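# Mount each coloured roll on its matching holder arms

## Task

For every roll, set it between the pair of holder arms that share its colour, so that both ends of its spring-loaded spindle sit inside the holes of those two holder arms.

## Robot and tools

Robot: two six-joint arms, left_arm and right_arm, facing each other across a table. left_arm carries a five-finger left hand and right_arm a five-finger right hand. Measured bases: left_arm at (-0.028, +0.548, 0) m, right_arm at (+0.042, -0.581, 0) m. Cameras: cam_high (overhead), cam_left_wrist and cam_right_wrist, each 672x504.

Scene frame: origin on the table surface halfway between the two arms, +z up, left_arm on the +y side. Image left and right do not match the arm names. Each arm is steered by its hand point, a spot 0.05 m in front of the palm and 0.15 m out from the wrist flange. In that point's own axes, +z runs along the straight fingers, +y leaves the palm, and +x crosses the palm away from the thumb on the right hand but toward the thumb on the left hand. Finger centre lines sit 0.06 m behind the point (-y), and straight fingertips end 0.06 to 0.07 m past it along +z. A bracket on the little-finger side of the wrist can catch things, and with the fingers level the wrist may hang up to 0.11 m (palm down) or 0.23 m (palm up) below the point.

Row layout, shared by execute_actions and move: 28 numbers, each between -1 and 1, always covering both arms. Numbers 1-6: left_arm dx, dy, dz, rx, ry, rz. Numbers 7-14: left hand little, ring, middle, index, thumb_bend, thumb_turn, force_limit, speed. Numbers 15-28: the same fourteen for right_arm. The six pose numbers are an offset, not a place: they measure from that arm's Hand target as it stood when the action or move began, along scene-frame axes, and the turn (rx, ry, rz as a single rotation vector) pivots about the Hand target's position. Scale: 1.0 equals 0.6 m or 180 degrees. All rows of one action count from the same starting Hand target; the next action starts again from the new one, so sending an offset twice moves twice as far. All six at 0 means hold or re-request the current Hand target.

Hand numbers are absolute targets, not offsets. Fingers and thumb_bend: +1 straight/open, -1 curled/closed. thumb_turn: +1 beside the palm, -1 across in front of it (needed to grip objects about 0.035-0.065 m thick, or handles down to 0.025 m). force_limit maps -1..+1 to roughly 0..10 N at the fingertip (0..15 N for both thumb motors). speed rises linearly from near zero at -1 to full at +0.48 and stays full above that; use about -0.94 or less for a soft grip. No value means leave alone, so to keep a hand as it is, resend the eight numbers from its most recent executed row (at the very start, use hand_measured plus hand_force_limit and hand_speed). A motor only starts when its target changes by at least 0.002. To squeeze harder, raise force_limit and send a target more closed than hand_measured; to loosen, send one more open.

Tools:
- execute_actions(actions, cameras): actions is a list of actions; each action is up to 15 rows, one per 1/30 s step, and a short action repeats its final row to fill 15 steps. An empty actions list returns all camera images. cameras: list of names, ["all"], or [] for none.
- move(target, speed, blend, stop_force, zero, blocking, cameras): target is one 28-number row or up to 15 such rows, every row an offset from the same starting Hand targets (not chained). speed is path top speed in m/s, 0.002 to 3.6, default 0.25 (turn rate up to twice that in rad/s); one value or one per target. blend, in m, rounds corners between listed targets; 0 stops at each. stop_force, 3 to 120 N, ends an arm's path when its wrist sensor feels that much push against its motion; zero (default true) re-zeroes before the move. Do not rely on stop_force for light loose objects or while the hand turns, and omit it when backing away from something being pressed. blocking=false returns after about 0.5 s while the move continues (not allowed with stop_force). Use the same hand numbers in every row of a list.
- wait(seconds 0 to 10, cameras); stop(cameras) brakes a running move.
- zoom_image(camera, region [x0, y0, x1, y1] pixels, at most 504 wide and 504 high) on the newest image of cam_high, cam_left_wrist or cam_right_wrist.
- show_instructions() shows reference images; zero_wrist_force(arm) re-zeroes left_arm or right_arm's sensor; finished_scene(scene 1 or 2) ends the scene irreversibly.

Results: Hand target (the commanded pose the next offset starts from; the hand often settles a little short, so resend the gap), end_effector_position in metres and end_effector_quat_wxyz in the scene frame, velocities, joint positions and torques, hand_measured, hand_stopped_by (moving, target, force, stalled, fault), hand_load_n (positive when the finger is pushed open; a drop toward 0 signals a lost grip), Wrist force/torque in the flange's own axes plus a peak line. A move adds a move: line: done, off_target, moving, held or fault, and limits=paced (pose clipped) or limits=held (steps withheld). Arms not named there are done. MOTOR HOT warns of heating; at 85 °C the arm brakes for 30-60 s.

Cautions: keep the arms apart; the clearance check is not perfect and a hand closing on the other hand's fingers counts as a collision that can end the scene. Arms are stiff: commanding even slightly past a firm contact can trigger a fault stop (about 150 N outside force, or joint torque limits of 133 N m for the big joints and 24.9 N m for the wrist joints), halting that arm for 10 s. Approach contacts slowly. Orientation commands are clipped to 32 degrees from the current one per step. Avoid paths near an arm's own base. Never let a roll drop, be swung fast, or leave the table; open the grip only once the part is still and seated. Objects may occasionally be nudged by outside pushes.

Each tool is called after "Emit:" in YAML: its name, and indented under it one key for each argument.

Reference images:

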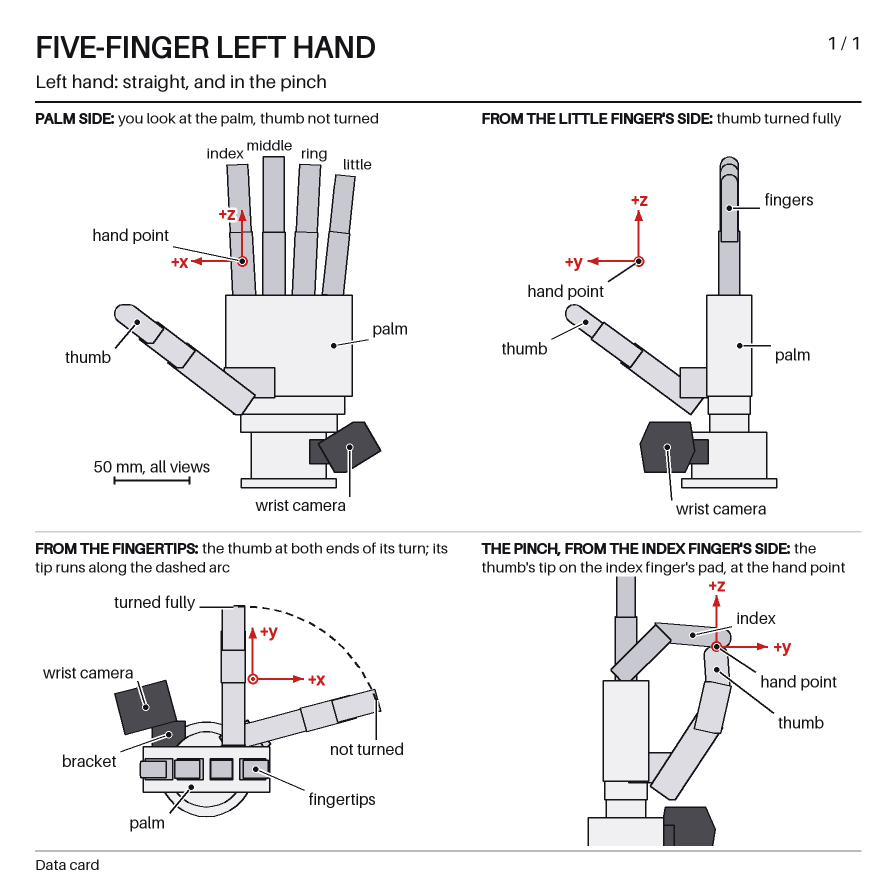

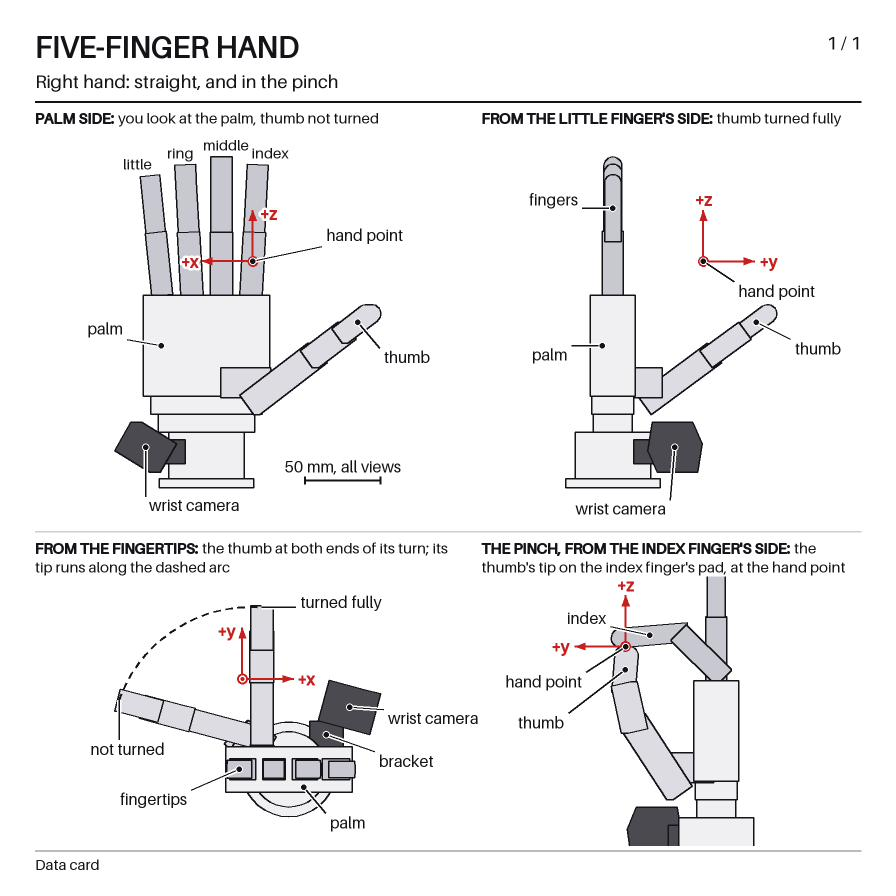

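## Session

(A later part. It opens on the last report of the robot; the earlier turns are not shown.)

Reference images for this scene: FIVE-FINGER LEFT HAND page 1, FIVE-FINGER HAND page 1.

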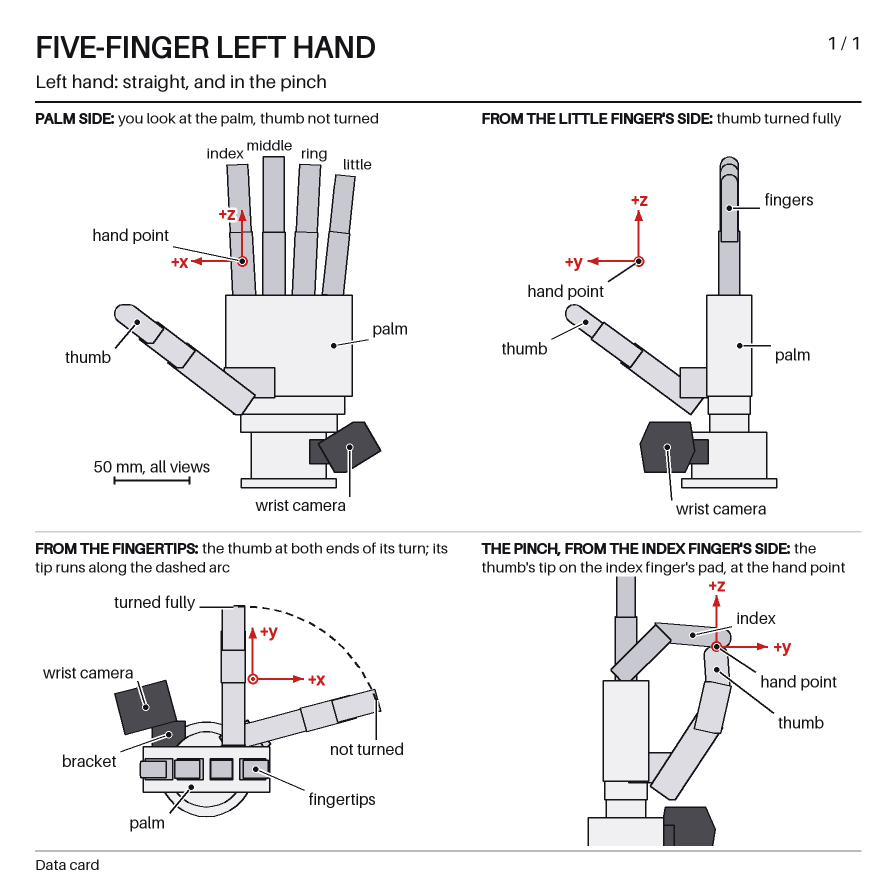

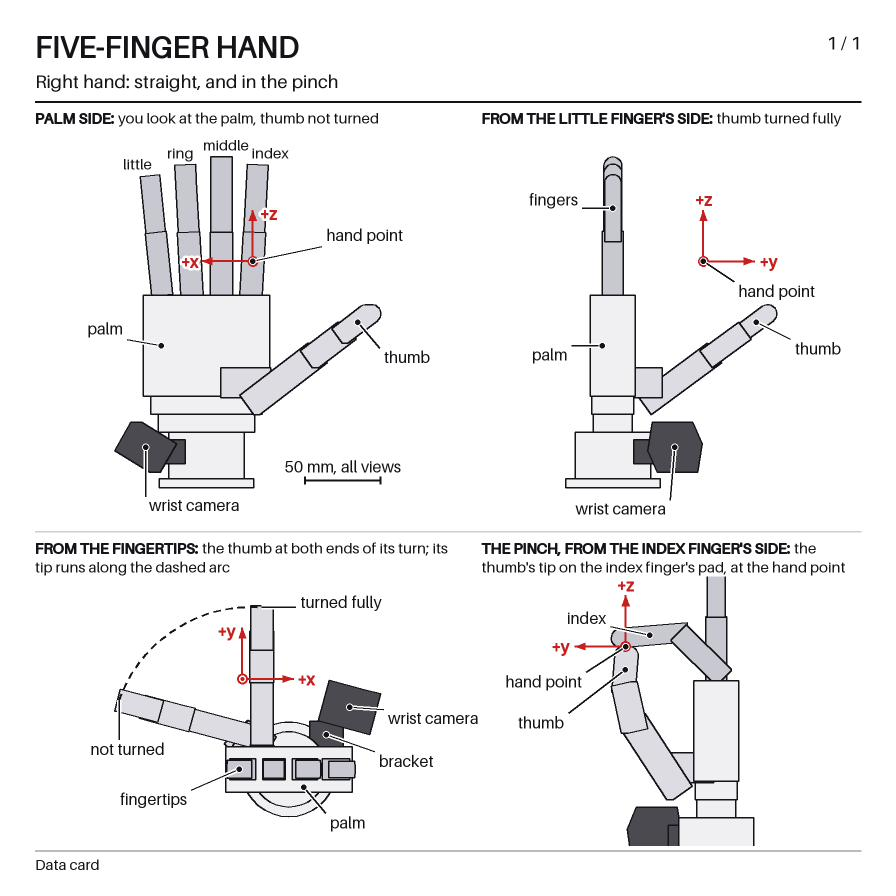

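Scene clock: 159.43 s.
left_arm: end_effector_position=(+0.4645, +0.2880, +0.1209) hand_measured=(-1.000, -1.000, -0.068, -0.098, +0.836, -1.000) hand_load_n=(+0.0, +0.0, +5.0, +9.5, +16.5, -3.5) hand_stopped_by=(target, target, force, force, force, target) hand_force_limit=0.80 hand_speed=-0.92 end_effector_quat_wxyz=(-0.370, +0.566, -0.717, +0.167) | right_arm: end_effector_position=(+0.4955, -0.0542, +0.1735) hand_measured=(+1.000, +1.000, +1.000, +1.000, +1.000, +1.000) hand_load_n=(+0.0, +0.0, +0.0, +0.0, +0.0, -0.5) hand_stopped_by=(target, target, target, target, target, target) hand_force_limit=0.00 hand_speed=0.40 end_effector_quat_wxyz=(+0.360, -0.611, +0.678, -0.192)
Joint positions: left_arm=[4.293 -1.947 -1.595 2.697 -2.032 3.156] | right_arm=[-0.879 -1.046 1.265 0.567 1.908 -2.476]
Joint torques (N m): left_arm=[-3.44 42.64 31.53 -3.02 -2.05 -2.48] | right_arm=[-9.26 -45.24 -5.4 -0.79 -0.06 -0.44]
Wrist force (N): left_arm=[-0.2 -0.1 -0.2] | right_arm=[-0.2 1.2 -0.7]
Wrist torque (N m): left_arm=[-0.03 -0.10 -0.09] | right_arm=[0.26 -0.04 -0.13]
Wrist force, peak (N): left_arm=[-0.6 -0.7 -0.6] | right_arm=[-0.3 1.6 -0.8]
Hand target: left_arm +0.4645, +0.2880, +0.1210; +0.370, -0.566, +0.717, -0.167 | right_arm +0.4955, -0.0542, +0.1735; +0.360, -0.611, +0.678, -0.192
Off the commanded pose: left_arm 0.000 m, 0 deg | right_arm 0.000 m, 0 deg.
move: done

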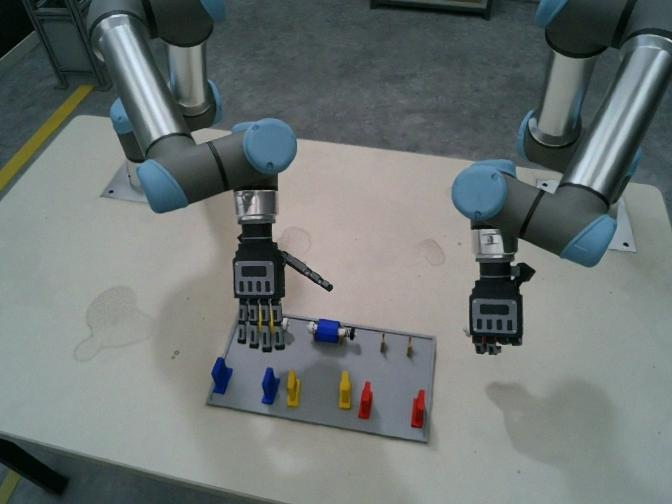

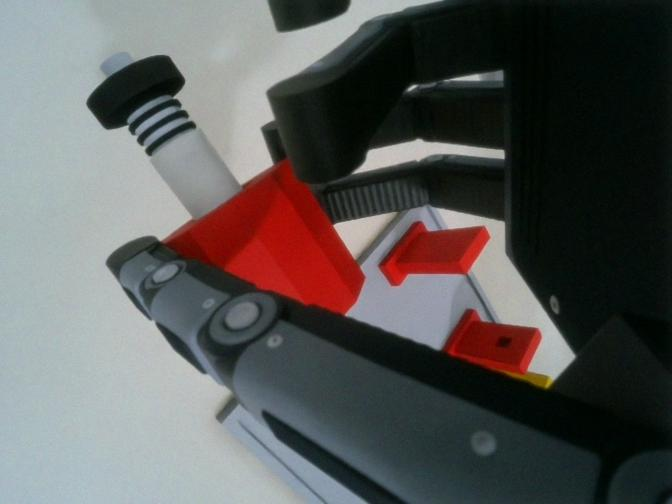

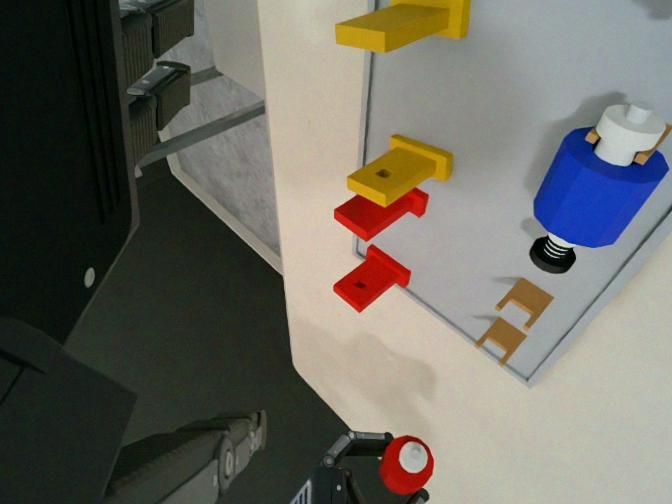

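Emit:
move:
  target:
    - [0.0258,-0.0967,0.0733,-0.1218,0.0107,0,-1,-1,-0.6,-0.6,-0.3,-1,0.8,-0.92,0,0,0,0,0,0,1,1,1,1,1,1,0,0.4]
    - [0.2125,-0.2633,0.05,-0.1218,0.0107,0,-1,-1,-0.6,-0.6,-0.3,-1,0.8,-0.92,0,0,0,0,0,0,1,1,1,1,1,1,0,0.4]
  speed: 0.15
  blend: [0.03,0]
  cameras: ["all"]

Scene clock: 162.97 s.
left_arm: end_effector_position=(+0.5919, +0.1301, +0.1510) hand_measured=(-1.000, -1.000, -0.068, -0.098, +0.836, -1.000) hand_load_n=(+0.0, +0.0, +4.5, +9.5, +16.5, -4.0) hand_stopped_by=(target, target, force, force, force, target) hand_force_limit=0.80 hand_speed=-0.92 end_effector_quat_wxyz=(-0.244, +0.629, -0.679, +0.291) | right_arm: end_effector_position=(+0.4955, -0.0542, +0.1735) hand_measured=(+1.000, +1.000, +1.000, +1.000, +1.000, +1.000) hand_load_n=(+0.0, +0.0, +0.0, +0.0, +0.0, -0.5) hand_stopped_by=(target, target, target, target, target, target) hand_force_limit=0.00 hand_speed=0.40 end_effector_quat_wxyz=(+0.360, -0.611, +0.678, -0.192)
Joint positions: left_arm=[4.268 -2.296 -0.953 2.434 -1.778 2.876] | right_arm=[-0.879 -1.046 1.265 0.567 1.908 -2.476]
Joint torques (N m): left_arm=[-10.73 35.91 34.23 -3.03 -1.64 -2.65] | right_arm=[-9.19 -46.98 -6.88 -1.14 -0.03 -0.57]
Wrist force (N): left_arm=[0.5 -0.3 -0.4] | right_arm=[-0.1 1.1 -0.3]
Wrist torque (N m): left_arm=[0.00 -0.20 0.05] | right_arm=[0.23 -0.06 -0.12]
Wrist force, peak (N): left_arm=[1.1 -0.9 -0.1] | right_arm=[-0.6 1.5 -0.3]
Hand target: left_arm +0.5920, +0.1301, +0.1510; -0.244, +0.629, -0.679, +0.291 | right_arm +0.4955, -0.0542, +0.1735; +0.360, -0.611, +0.678, -0.192
Off the commanded pose: left_arm 0.000 m, 0 deg | right_arm 0.000 m, 0 deg.
move: done

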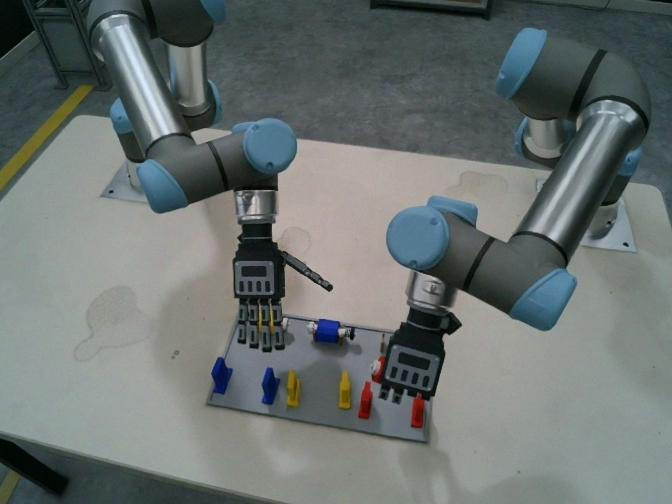

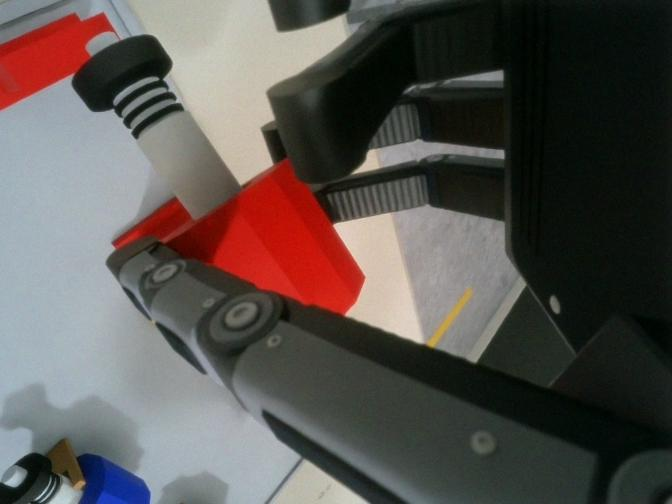

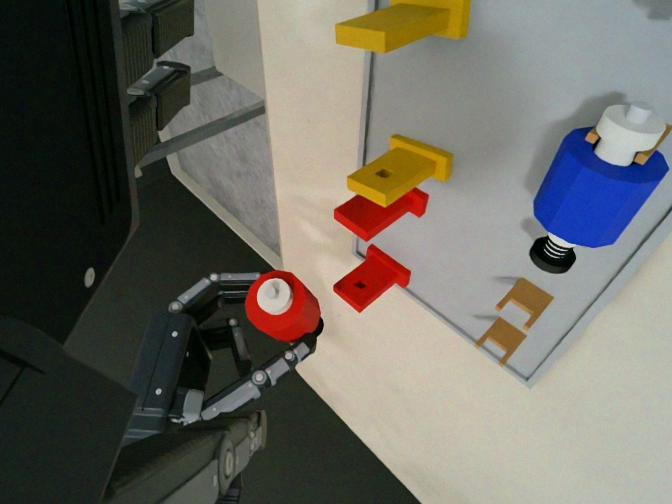

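Zoom to measure tilt/yaw.

Emit:
zoom_image:
  camera: "cam_right_wrist"
  region: [220, 240, 420, 390]

Emit:
zoom_image:
  camera: "cam_left_wrist"
  region: [0, 0, 280, 210]

Scaled by 2.520 from the camera's 672x504 image, which has a finer 960x720 frame.

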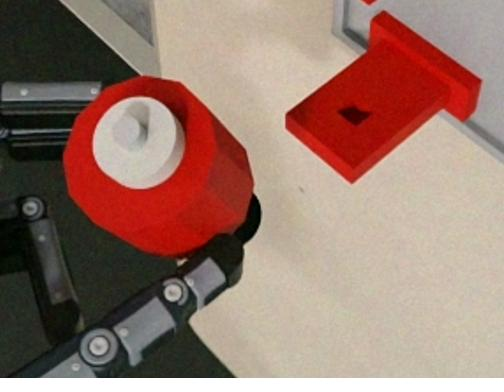

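Scaled by 1.800 from the camera's 672x504 image, which has a finer 960x720 frame.

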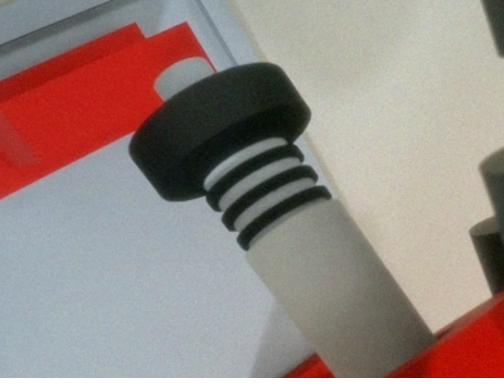

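Emit:
move:
  target: [0,0,-0.045,0,0,0,-1,-1,-0.6,-0.6,-0.3,-1,0.8,-0.92,0,0,0,0,0,0,1,1,1,1,1,1,0,0.4]
  speed: 0.08
  stop_force: 6
  cameras: ["cam_left_wrist","cam_right_wrist"]

Emit:
zoom_image:
  camera: "cam_left_wrist"
  region: [0, 0, 280, 210]

Emit:
zoom_image:
  camera: "cam_right_wrist"
  region: [220, 240, 420, 390]

Scene clock: 165.97 s.
left_arm: end_effector_position=(+0.5920, +0.1300, +0.1240) hand_measured=(-1.000, -1.000, -0.068, -0.098, +0.836, -1.000) hand_load_n=(+0.0, +0.0, +5.0, +9.5, +16.5, -4.5) hand_stopped_by=(target, target, force, force, force, target) hand_force_limit=0.80 hand_speed=-0.92 end_effector_quat_wxyz=(-0.244, +0.629, -0.679, +0.291) | right_arm: end_effector_position=(+0.4955, -0.0542, +0.1735) hand_measured=(+1.000, +1.000, +1.000, +1.000, +1.000, +1.000) hand_load_n=(+0.0, +0.0, +0.0, +0.0, +0.0, +0.0) hand_stopped_by=(target, target, target, target, target, target) hand_force_limit=0.00 hand_speed=0.40 end_effector_quat_wxyz=(+0.360, -0.611, +0.678, -0.192)
Joint positions: left_arm=[4.268 -2.306 -1.004 2.496 -1.778 2.876] | right_arm=[-0.879 -1.046 1.265 0.567 1.908 -2.476]
Joint torques (N m): left_arm=[-6.55 36.11 7.05 0.97 0.81 0.55] | right_arm=[-9.08 -46.75 -6.88 -0.82 -0.08 -0.49]
Wrist force (N): left_arm=[0.5 -0.3 -0.5] | right_arm=[-0.6 1.2 -0.2]
Wrist torque (N m): left_arm=[-0.01 -0.20 0.04] | right_arm=[0.23 0.00 -0.14]
Wrist force, peak (N): left_arm=[0.6 -0.9 -0.6] | right_arm=[-0.4 1.3 -0.8]
Hand target: left_arm +0.5920, +0.1301, +0.1240; -0.244, +0.629, -0.679, +0.291 | right_arm +0.4955, -0.0542, +0.1735; +0.360, -0.611, +0.678, -0.192
Off the commanded pose: left_arm 0.000 m, 0 deg | right_arm 0.000 m, 0 deg.
move: done
Images, in order (width x height): cam_left_wrist 672x504, cam_right_wrist 672x504.

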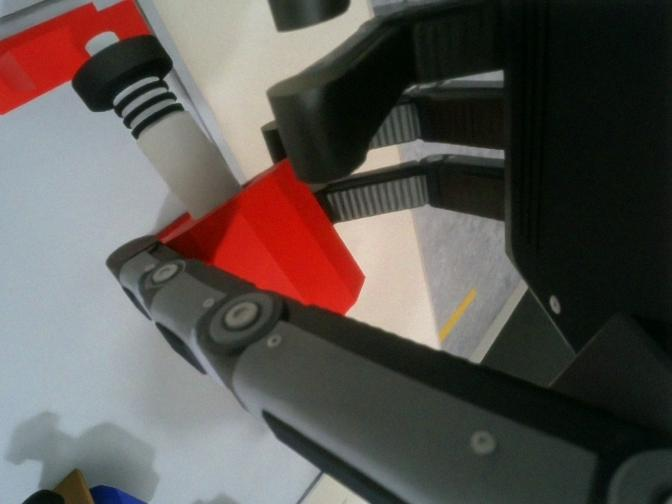

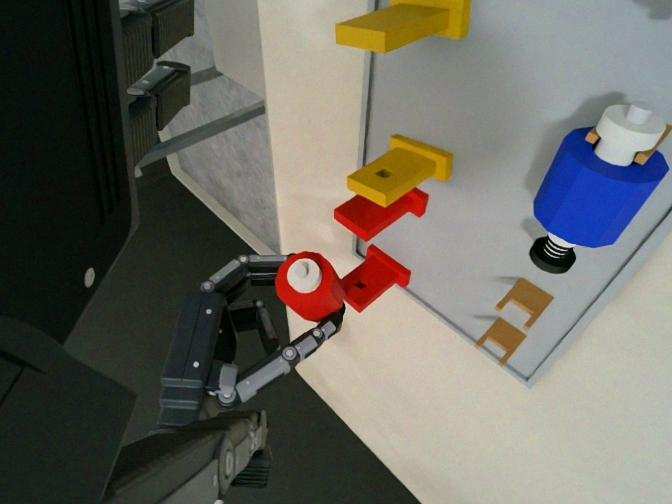

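Scaled by 1.800 from the camera's 672x504 image, which has a finer 960x720 frame.

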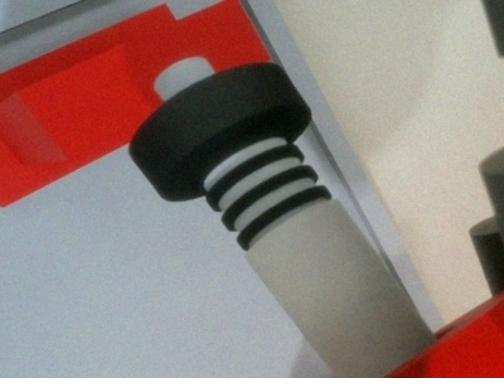

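Scaled by 2.520 from the camera's 672x504 image, which has a finer 960x720 frame.

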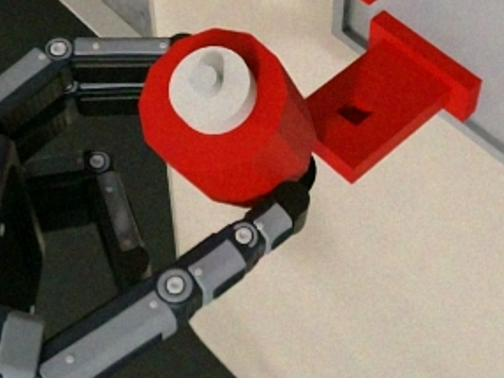

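Emit:
zoom_image:
  camera: "cam_left_wrist"
  region: [0, 0, 180, 130]

Scaled by 2.800 from the camera's 672x504 image, which has a finer 960x720 frame.

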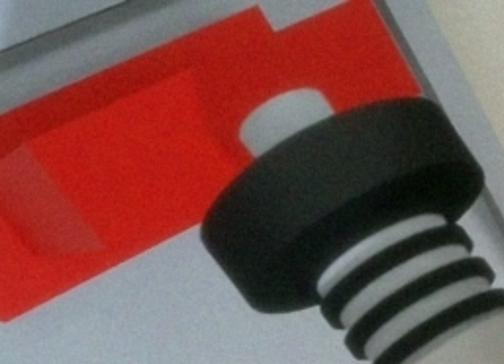

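Emit:
move:
  target:
    - [-0.0062,-0.0200,0,0,0,0,-1,-1,-0.6,-0.6,-0.3,-1,0.8,-0.92,0,0,0,0,0,0,1,1,1,1,1,1,0,0.4]
    - [-0.0062,-0.0200,-0.0417,0,0,0,-1,-1,-0.6,-0.6,-0.3,-1,0.8,-0.92,0,0,0,0,0,0,1,1,1,1,1,1,0,0.4]
  speed: 0.06
  stop_force: 5
  cameras: ["cam_left_wrist","cam_right_wrist"]

Emit:
zoom_image:
  camera: "cam_left_wrist"
  region: [0, 0, 180, 130]

Emit:
zoom_image:
  camera: "cam_right_wrist"
  region: [260, 200, 420, 320]

Scene clock: 171.10 s.
left_arm: end_effector_position=(+0.5883, +0.1181, +0.0990) hand_measured=(-1.000, -1.000, -0.068, -0.098, +0.836, -1.000) hand_load_n=(+0.0, +0.0, +5.0, +9.5, +16.5, -4.0) hand_stopped_by=(target, target, force, force, force, target) hand_force_limit=0.80 hand_speed=-0.92 end_effector_quat_wxyz=(-0.244, +0.629, -0.679, +0.291) | right_arm: end_effector_position=(+0.4955, -0.0542, +0.1735) hand_measured=(+1.000, +1.000, +1.000, +1.000, +1.000, +1.000) hand_load_n=(+0.0, +0.0, +0.0, +0.0, +0.0, +0.0) hand_stopped_by=(target, target, target, target, target, target) hand_force_limit=0.00 hand_speed=0.40 end_effector_quat_wxyz=(+0.360, -0.611, +0.678, -0.192)
Joint positions: left_arm=[4.247 -2.332 -1.024 2.539 -1.793 2.861] | right_arm=[-0.879 -1.046 1.265 0.567 1.908 -2.476]
Joint torques (N m): left_arm=[-10.75 36.25 7.3 0.86 -0.73 -2.17] | right_arm=[-8.42 -45.2 -5.8 -0.74 0.52 -0.5]
Wrist force (N): left_arm=[0.6 -0.5 -0.2] | right_arm=[-0.3 1.4 -0.3]
Wrist torque (N m): left_arm=[-0.06 -0.19 0.04] | right_arm=[0.27 -0.04 -0.12]
Wrist force, peak (N): left_arm=[0.9 -0.6 -0.8] | right_arm=[-0.6 1.7 -0.4]
Hand target: left_arm +0.5883, +0.1181, +0.0990; -0.244, +0.629, -0.679, +0.291 | right_arm +0.4955, -0.0542, +0.1735; +0.360, -0.611, +0.678, -0.192
Off the commanded pose: left_arm 0.000 m, 0 deg | right_arm 0.000 m, 0 deg.
move: done
Images, in order (width x height): cam_left_wrist 672x504, cam_right_wrist 672x504.

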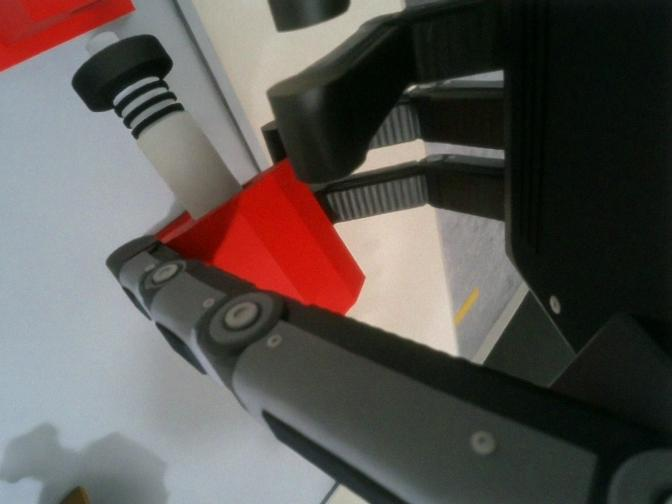

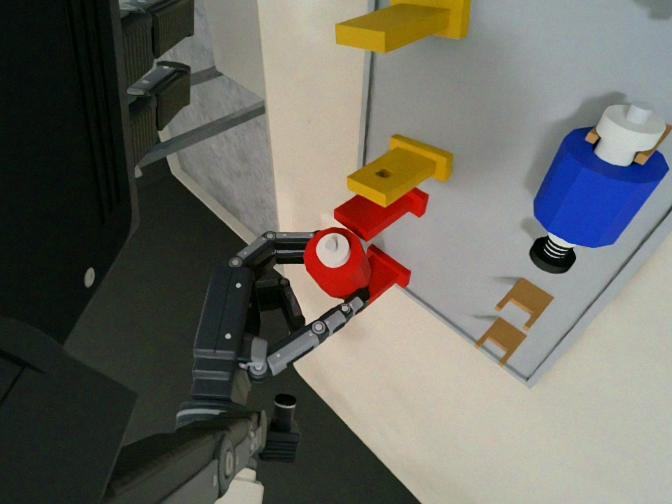

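Scaled by 2.800 from the camera's 672x504 image, which has a finer 960x720 frame.

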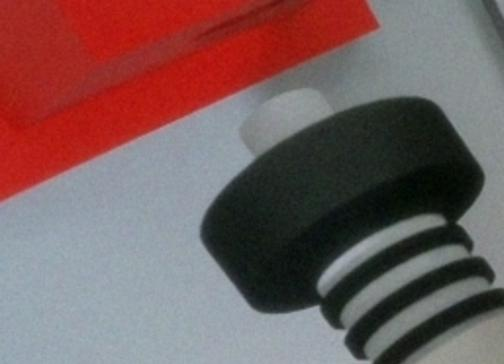

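Scaled by 3.150 from the camera's 672x504 image, which has a finer 960x720 frame.

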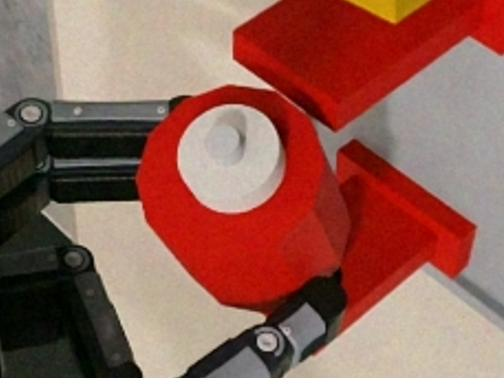

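Emit:
zoom_image:
  camera: "cam_right_wrist"
  region: [300, 220, 380, 280]

Scaled by 6.300 from the camera's 672x504 image, which has a finer 960x720 frame.

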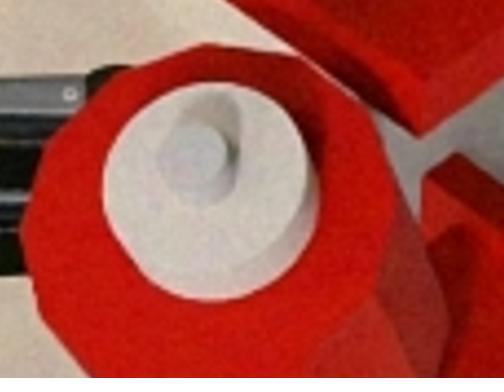

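Emit:
move:
  target: [0,0,-0.0117,0,0,0,-1,-1,-0.6,-0.6,-0.3,-1,0.8,-0.92,0,0,0,0,0,0,1,1,1,1,1,1,0,0.4]
  speed: 0.05
  stop_force: 5
  cameras: ["cam_left_wrist","cam_right_wrist"]

Emit:
zoom_image:
  camera: "cam_left_wrist"
  region: [0, 0, 180, 130]

Emit:
zoom_image:
  camera: "cam_right_wrist"
  region: [300, 200, 420, 290]

Scene clock: 174.47 s.
left_arm: end_effector_position=(+0.5883, +0.1181, +0.0920) hand_measured=(-1.000, -1.000, -0.068, -0.098, +0.836, -1.000) hand_load_n=(+0.0, +0.0, +4.5, +6.5, +14.5, -5.5) hand_stopped_by=(target, target, force, force, force, target) hand_force_limit=0.80 hand_speed=-0.92 end_effector_quat_wxyz=(-0.244, +0.629, -0.679, +0.291) | right_arm: end_effector_position=(+0.4955, -0.0542, +0.1735) hand_measured=(+1.000, +1.000, +1.000, +1.000, +1.000, +1.000) hand_load_n=(+0.0, +0.0, +0.0, +0.0, +0.0, +0.0) hand_stopped_by=(target, target, target, target, target, target) hand_force_limit=0.00 hand_speed=0.40 end_effector_quat_wxyz=(+0.360, -0.611, +0.678, -0.192)
Joint positions: left_arm=[4.247 -2.337 -1.035 2.554 -1.793 2.861] | right_arm=[-0.879 -1.046 1.265 0.567 1.908 -2.476]
Joint torques (N m): left_arm=[-11.09 35.6 5.86 1 0.01 -0.42] | right_arm=[-8.95 -46.01 -6 -0.87 0.25 -0.35]
Wrist force (N): left_arm=[-1.8 -2.2 -2.3] | right_arm=[-0.5 1.3 -0.7]
Wrist torque (N m): left_arm=[-0.10 -0.18 0.06] | right_arm=[0.28 0.00 -0.13]
Wrist force, peak (N): left_arm=[-2.2 -2.9 -2.3] | right_arm=[-0.2 1.6 -0.3]
Hand target: left_arm +0.5883, +0.1181, +0.0920; -0.244, +0.629, -0.679, +0.291 | right_arm +0.4955, -0.0542, +0.1735; +0.360, -0.611, +0.678, -0.192
Off the commanded pose: left_arm 0.000 m, 0 deg | right_arm 0.000 m, 0 deg.
move: done
Images, in order (width x height): cam_left_wrist 672x504, cam_right_wrist 672x504.

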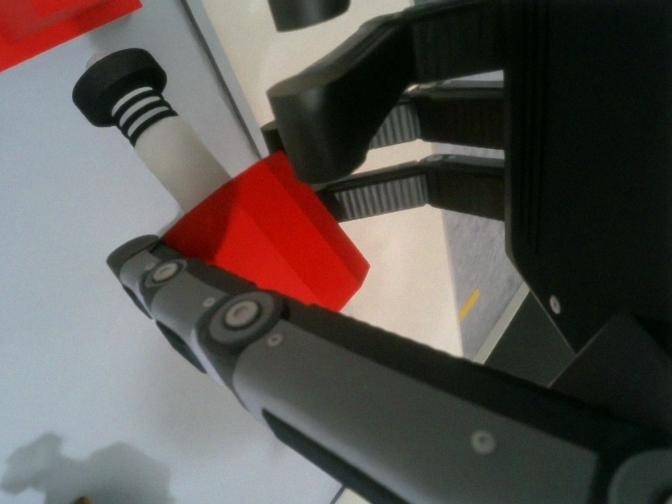

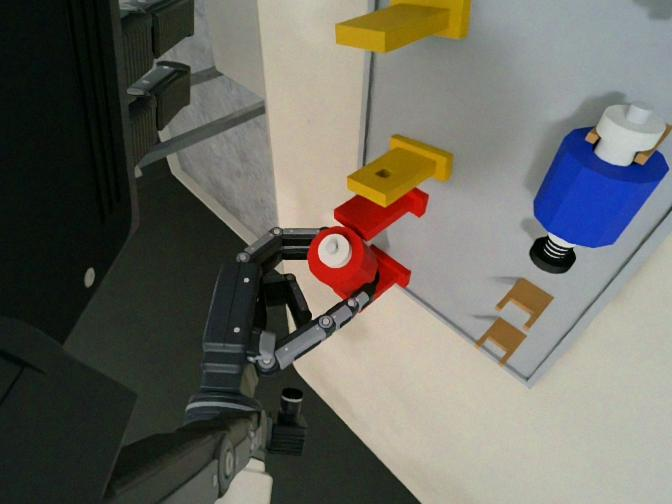

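Scaled by 2.800 from the camera's 672x504 image, which has a finer 960x720 frame.

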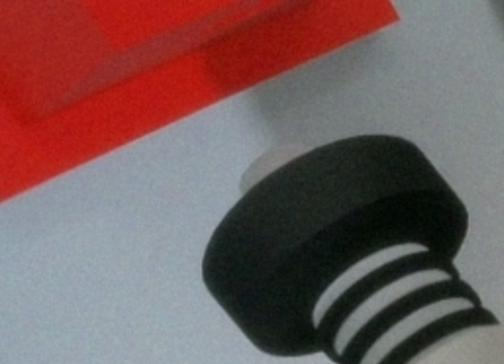

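Scaled by 4.200 from the camera's 672x504 image, which has a finer 960x720 frame.

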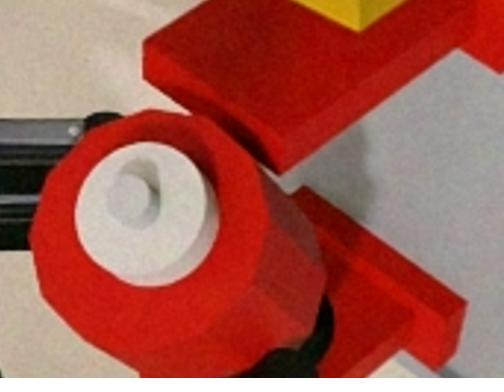

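Emit:
move:
  target: [0,0.003,0.0333,0,0,0,-1,-1,-0.6,-0.6,-0.3,-1,0.8,-0.92,0,0,0,0,0,0,1,1,1,1,1,1,0,0.4]
  speed: 0.06
  cameras: ["cam_left_wrist","cam_right_wrist"]

Emit:
zoom_image:
  camera: "cam_left_wrist"
  region: [0, 0, 180, 130]

Emit:
zoom_image:
  camera: "cam_right_wrist"
  region: [280, 220, 400, 310]

Scene clock: 177.77 s.
left_arm: end_effector_position=(+0.5882, +0.1198, +0.1118) hand_measured=(-1.000, -1.000, -0.068, -0.098, +0.836, -1.000) hand_load_n=(+0.0, +0.0, +5.0, +8.0, +14.0, -3.5) hand_stopped_by=(target, target, force, force, force, target) hand_force_limit=0.80 hand_speed=-0.92 end_effector_quat_wxyz=(-0.244, +0.629, -0.679, +0.291) | right_arm: end_effector_position=(+0.4955, -0.0542, +0.1735) hand_measured=(+1.000, +1.000, +1.000, +1.000, +1.000, +1.000) hand_load_n=(+0.0, +0.0, +0.0, +0.0, +0.0, +0.0) hand_stopped_by=(target, target, target, target, target, target) hand_force_limit=0.00 hand_speed=0.40 end_effector_quat_wxyz=(+0.360, -0.611, +0.678, -0.192)
Joint positions: left_arm=[4.25 -2.322 -1.009 2.513 -1.791 2.863] | right_arm=[-0.879 -1.046 1.265 0.567 1.908 -2.476]
Joint torques (N m): left_arm=[12.13 58.41 35.08 -2.58 0.97 2.43] | right_arm=[-8.75 -45.9 -6.73 -1.07 0.26 -0.73]
Wrist force (N): left_arm=[0.6 -0.5 -0.5] | right_arm=[-0.3 1.2 -0.5]
Wrist torque (N m): left_arm=[-0.04 -0.21 -0.11] | right_arm=[0.25 -0.03 -0.13]
Wrist force, peak (N): left_arm=[-1.9 -2.4 -2.6] | right_arm=[-0.4 1.6 -0.6]
Hand target: left_arm +0.5883, +0.1199, +0.1119; -0.244, +0.629, -0.679, +0.291 | right_arm +0.4955, -0.0542, +0.1735; +0.360, -0.611, +0.678, -0.192
Off the commanded pose: left_arm 0.000 m, 0 deg | right_arm 0.000 m, 0 deg.
move: done
Images, in order (width x height): cam_left_wrist 672x504, cam_right_wrist 672x504.

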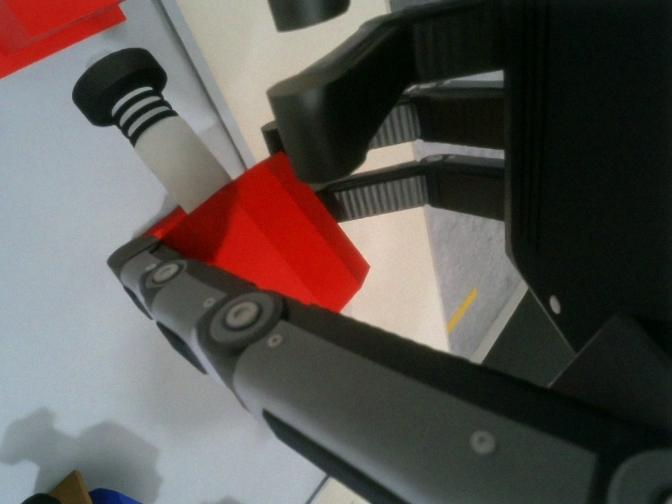

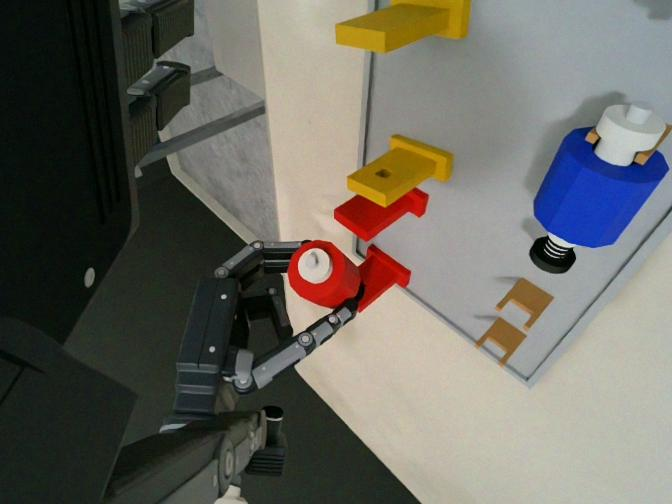

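Scaled by 2.800 from the camera's 672x504 image, which has a finer 960x720 frame.

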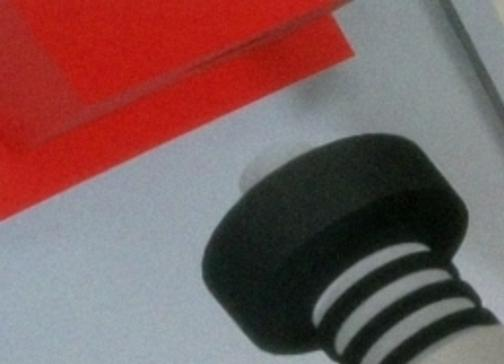

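Scaled by 4.200 from the camera's 672x504 image, which has a finer 960x720 frame.

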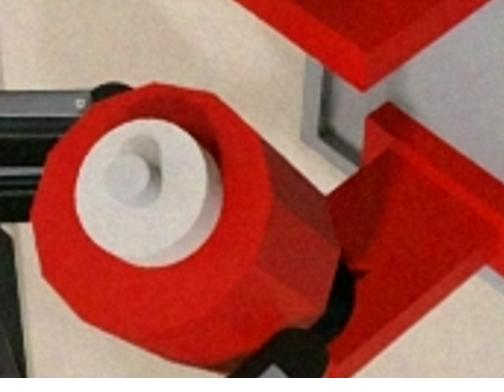

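Emit:
move:
  target: [0,0.0,-0.0125,0.0111,-0.001,0,-1,-1,-0.6,-0.6,-0.3,-1,0.8,-0.92,0,0,0,0,0,0,1,1,1,1,1,1,0,0.4]
  speed: 0.05
  cameras: ["cam_left_wrist","cam_right_wrist"]

Emit:
zoom_image:
  camera: "cam_left_wrist"
  region: [0, 0, 180, 130]

Emit:
zoom_image:
  camera: "cam_right_wrist"
  region: [280, 220, 400, 310]

Scene clock: 179.67 s.
left_arm: end_effector_position=(+0.5883, +0.1199, +0.1045) hand_measured=(-1.000, -1.000, -0.068, -0.098, +0.836, -1.000) hand_load_n=(+0.0, +0.0, +4.5, +7.5, +14.0, -3.0) hand_stopped_by=(target, target, force, force, force, target) hand_force_limit=0.80 hand_speed=-0.92 end_effector_quat_wxyz=(-0.256, +0.624, -0.683, +0.280) | right_arm: end_effector_position=(+0.4955, -0.0542, +0.1735) hand_measured=(+1.000, +1.000, +1.000, +1.000, +1.000, +1.000) hand_load_n=(+0.0, +0.0, +0.0, +0.0, +0.0, +0.0) hand_stopped_by=(target, target, target, target, target, target) hand_force_limit=0.00 hand_speed=0.40 end_effector_quat_wxyz=(+0.360, -0.611, +0.678, -0.192)
Joint positions: left_arm=[4.238 -2.339 -0.997 2.509 -1.823 2.877] | right_arm=[-0.879 -1.046 1.265 0.567 1.908 -2.476]
Joint torques (N m): left_arm=[-11.09 36.98 33.79 -2.81 -1.89 2.35] | right_arm=[-10.09 -46.55 -5.92 -0.97 0.12 -0.59]
Wrist force (N): left_arm=[0.8 -0.3 0.0] | right_arm=[-0.4 1.3 -0.5]
Wrist torque (N m): left_arm=[-0.02 -0.23 -0.13] | right_arm=[0.27 -0.02 -0.13]
Wrist force, peak (N): left_arm=[0.6 -0.7 -0.6] | right_arm=[-0.4 1.5 -0.9]
Hand target: left_arm +0.5883, +0.1199, +0.1044; +0.256, -0.624, +0.683, -0.280 | right_arm +0.4955, -0.0542, +0.1735; +0.360, -0.611, +0.678, -0.192
Off the commanded pose: left_arm 0.000 m, 0 deg | right_arm 0.000 m, 0 deg.
move: done
Images, in order (width x height): cam_left_wrist 672x504, cam_right_wrist 672x504.

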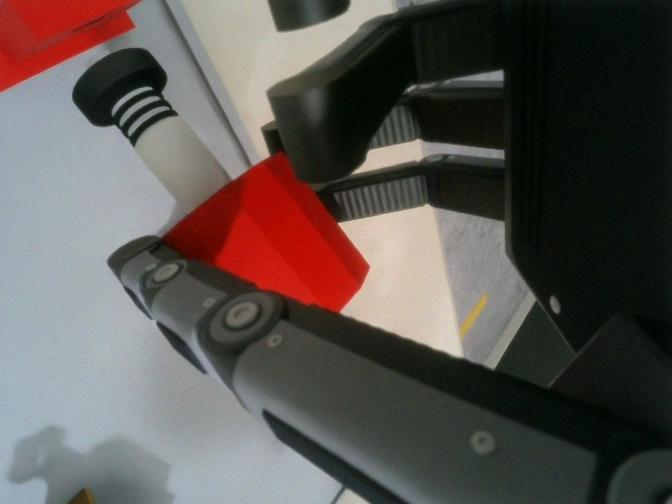

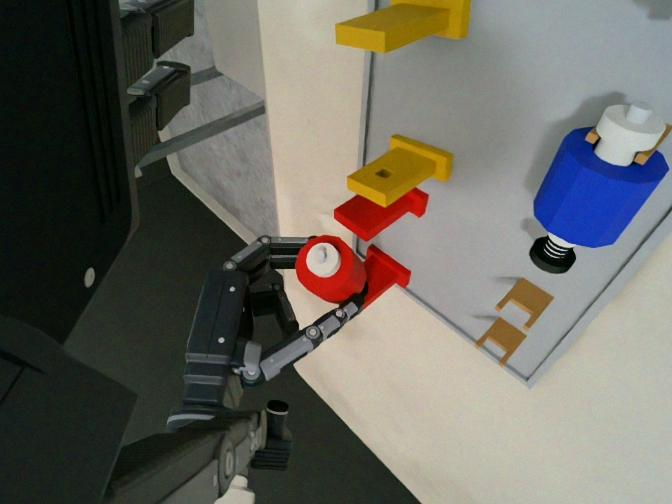

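Scaled by 2.800 from the camera's 672x504 image, which has a finer 960x720 frame.

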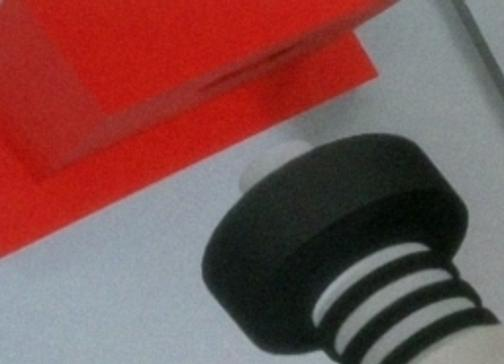

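Scaled by 4.200 from the camera's 672x504 image, which has a finer 960x720 frame.

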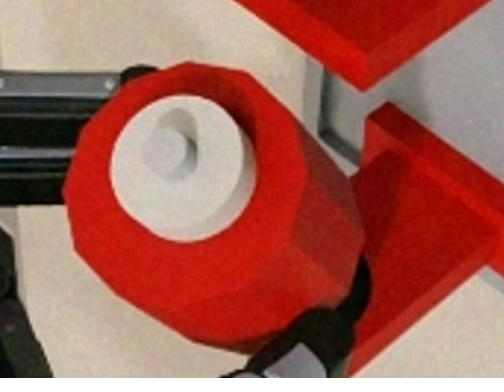

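Emit:
zoom_image:
  camera: "cam_left_wrist"
  region: [0, 0, 150, 75]

Scaled by 3.360 from the camera's 672x504 image, which has a finer 960x720 frame.

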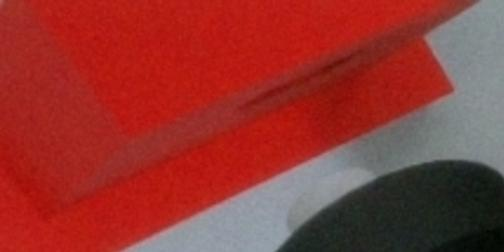

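Emit:
move:
  target: [0,0.0,-0.0092,0,0,0,-1,-1,-0.6,-0.6,-0.3,-1,0.8,-0.92,0,0,0,0,0,0,1,1,1,1,1,1,0,0.4]
  speed: 0.04
  stop_force: 3.5
  cameras: ["cam_left_wrist","cam_right_wrist"]

Emit:
zoom_image:
  camera: "cam_left_wrist"
  region: [0, 0, 150, 75]

Emit:
zoom_image:
  camera: "cam_right_wrist"
  region: [280, 220, 400, 310]

Scene clock: 186.97 s.
left_arm: end_effector_position=(+0.5883, +0.1199, +0.0989) hand_measured=(-1.000, -1.000, -0.068, -0.098, +0.836, -1.000) hand_load_n=(+0.0, +0.0, +4.5, +7.5, +14.0, -3.5) hand_stopped_by=(target, target, force, force, force, target) hand_force_limit=0.80 hand_speed=-0.92 end_effector_quat_wxyz=(-0.256, +0.624, -0.683, +0.280) | right_arm: end_effector_position=(+0.4955, -0.0542, +0.1735) hand_measured=(+1.000, +1.000, +1.000, +1.000, +1.000, +1.000) hand_load_n=(+0.0, +0.0, +0.0, +0.5, +0.0, +0.0) hand_stopped_by=(target, target, target, target, target, target) hand_force_limit=0.00 hand_speed=0.40 end_effector_quat_wxyz=(+0.360, -0.611, +0.678, -0.192)
Joint positions: left_arm=[4.238 -2.342 -1.005 2.521 -1.823 2.877] | right_arm=[-0.879 -1.046 1.265 0.567 1.908 -2.476]
Joint torques (N m): left_arm=[-11.25 37.01 6.62 0.85 -1.6 2.06] | right_arm=[-8.67 -46.62 -6.63 -1.22 0.46 -0.56]
Wrist force (N): left_arm=[0.6 -0.3 -0.3] | right_arm=[-0.2 1.1 -0.6]
Wrist torque (N m): left_arm=[0.00 -0.22 -0.14] | right_arm=[0.25 -0.05 -0.12]
Wrist force, peak (N): left_arm=[0.9 -0.3 -0.2] | right_arm=[-0.4 1.8 -0.5]
Hand target: left_arm +0.5883, +0.1199, +0.0989; +0.256, -0.624, +0.683, -0.280 | right_arm +0.4955, -0.0542, +0.1735; +0.360, -0.611, +0.678, -0.192
Off the commanded pose: left_arm 0.000 m, 0 deg | right_arm 0.000 m, 0 deg.
move: done
Images, in order (width x height): cam_left_wrist 672x504, cam_right_wrist 672x504.

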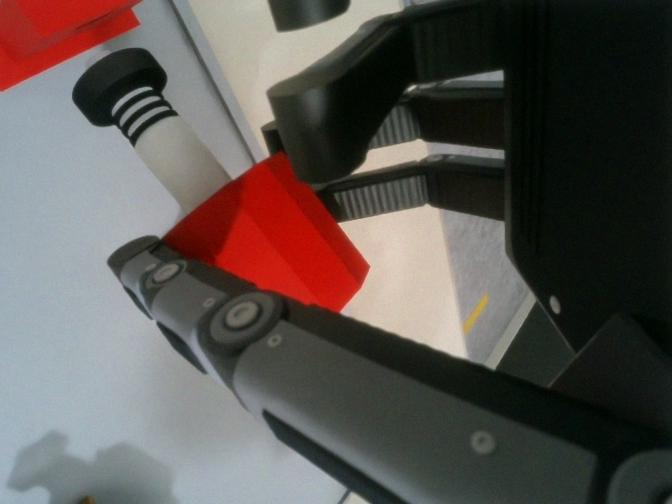

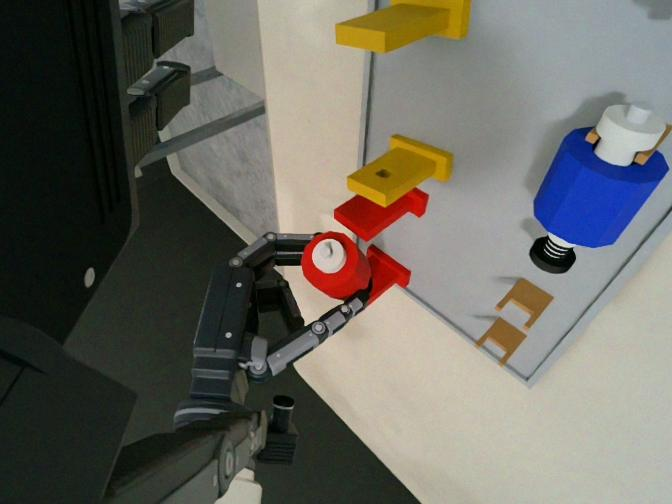

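Scaled by 3.360 from the camera's 672x504 image, which has a finer 960x720 frame.

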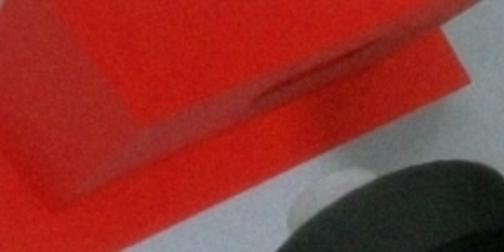

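Scaled by 4.200 from the camera's 672x504 image, which has a finer 960x720 frame.

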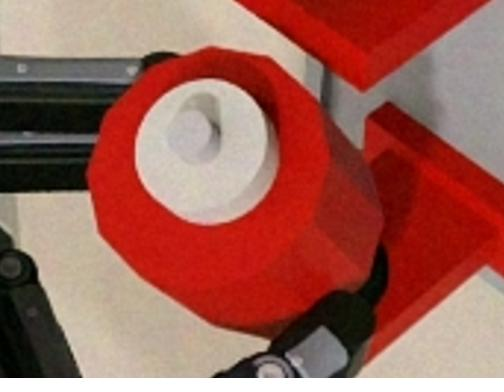

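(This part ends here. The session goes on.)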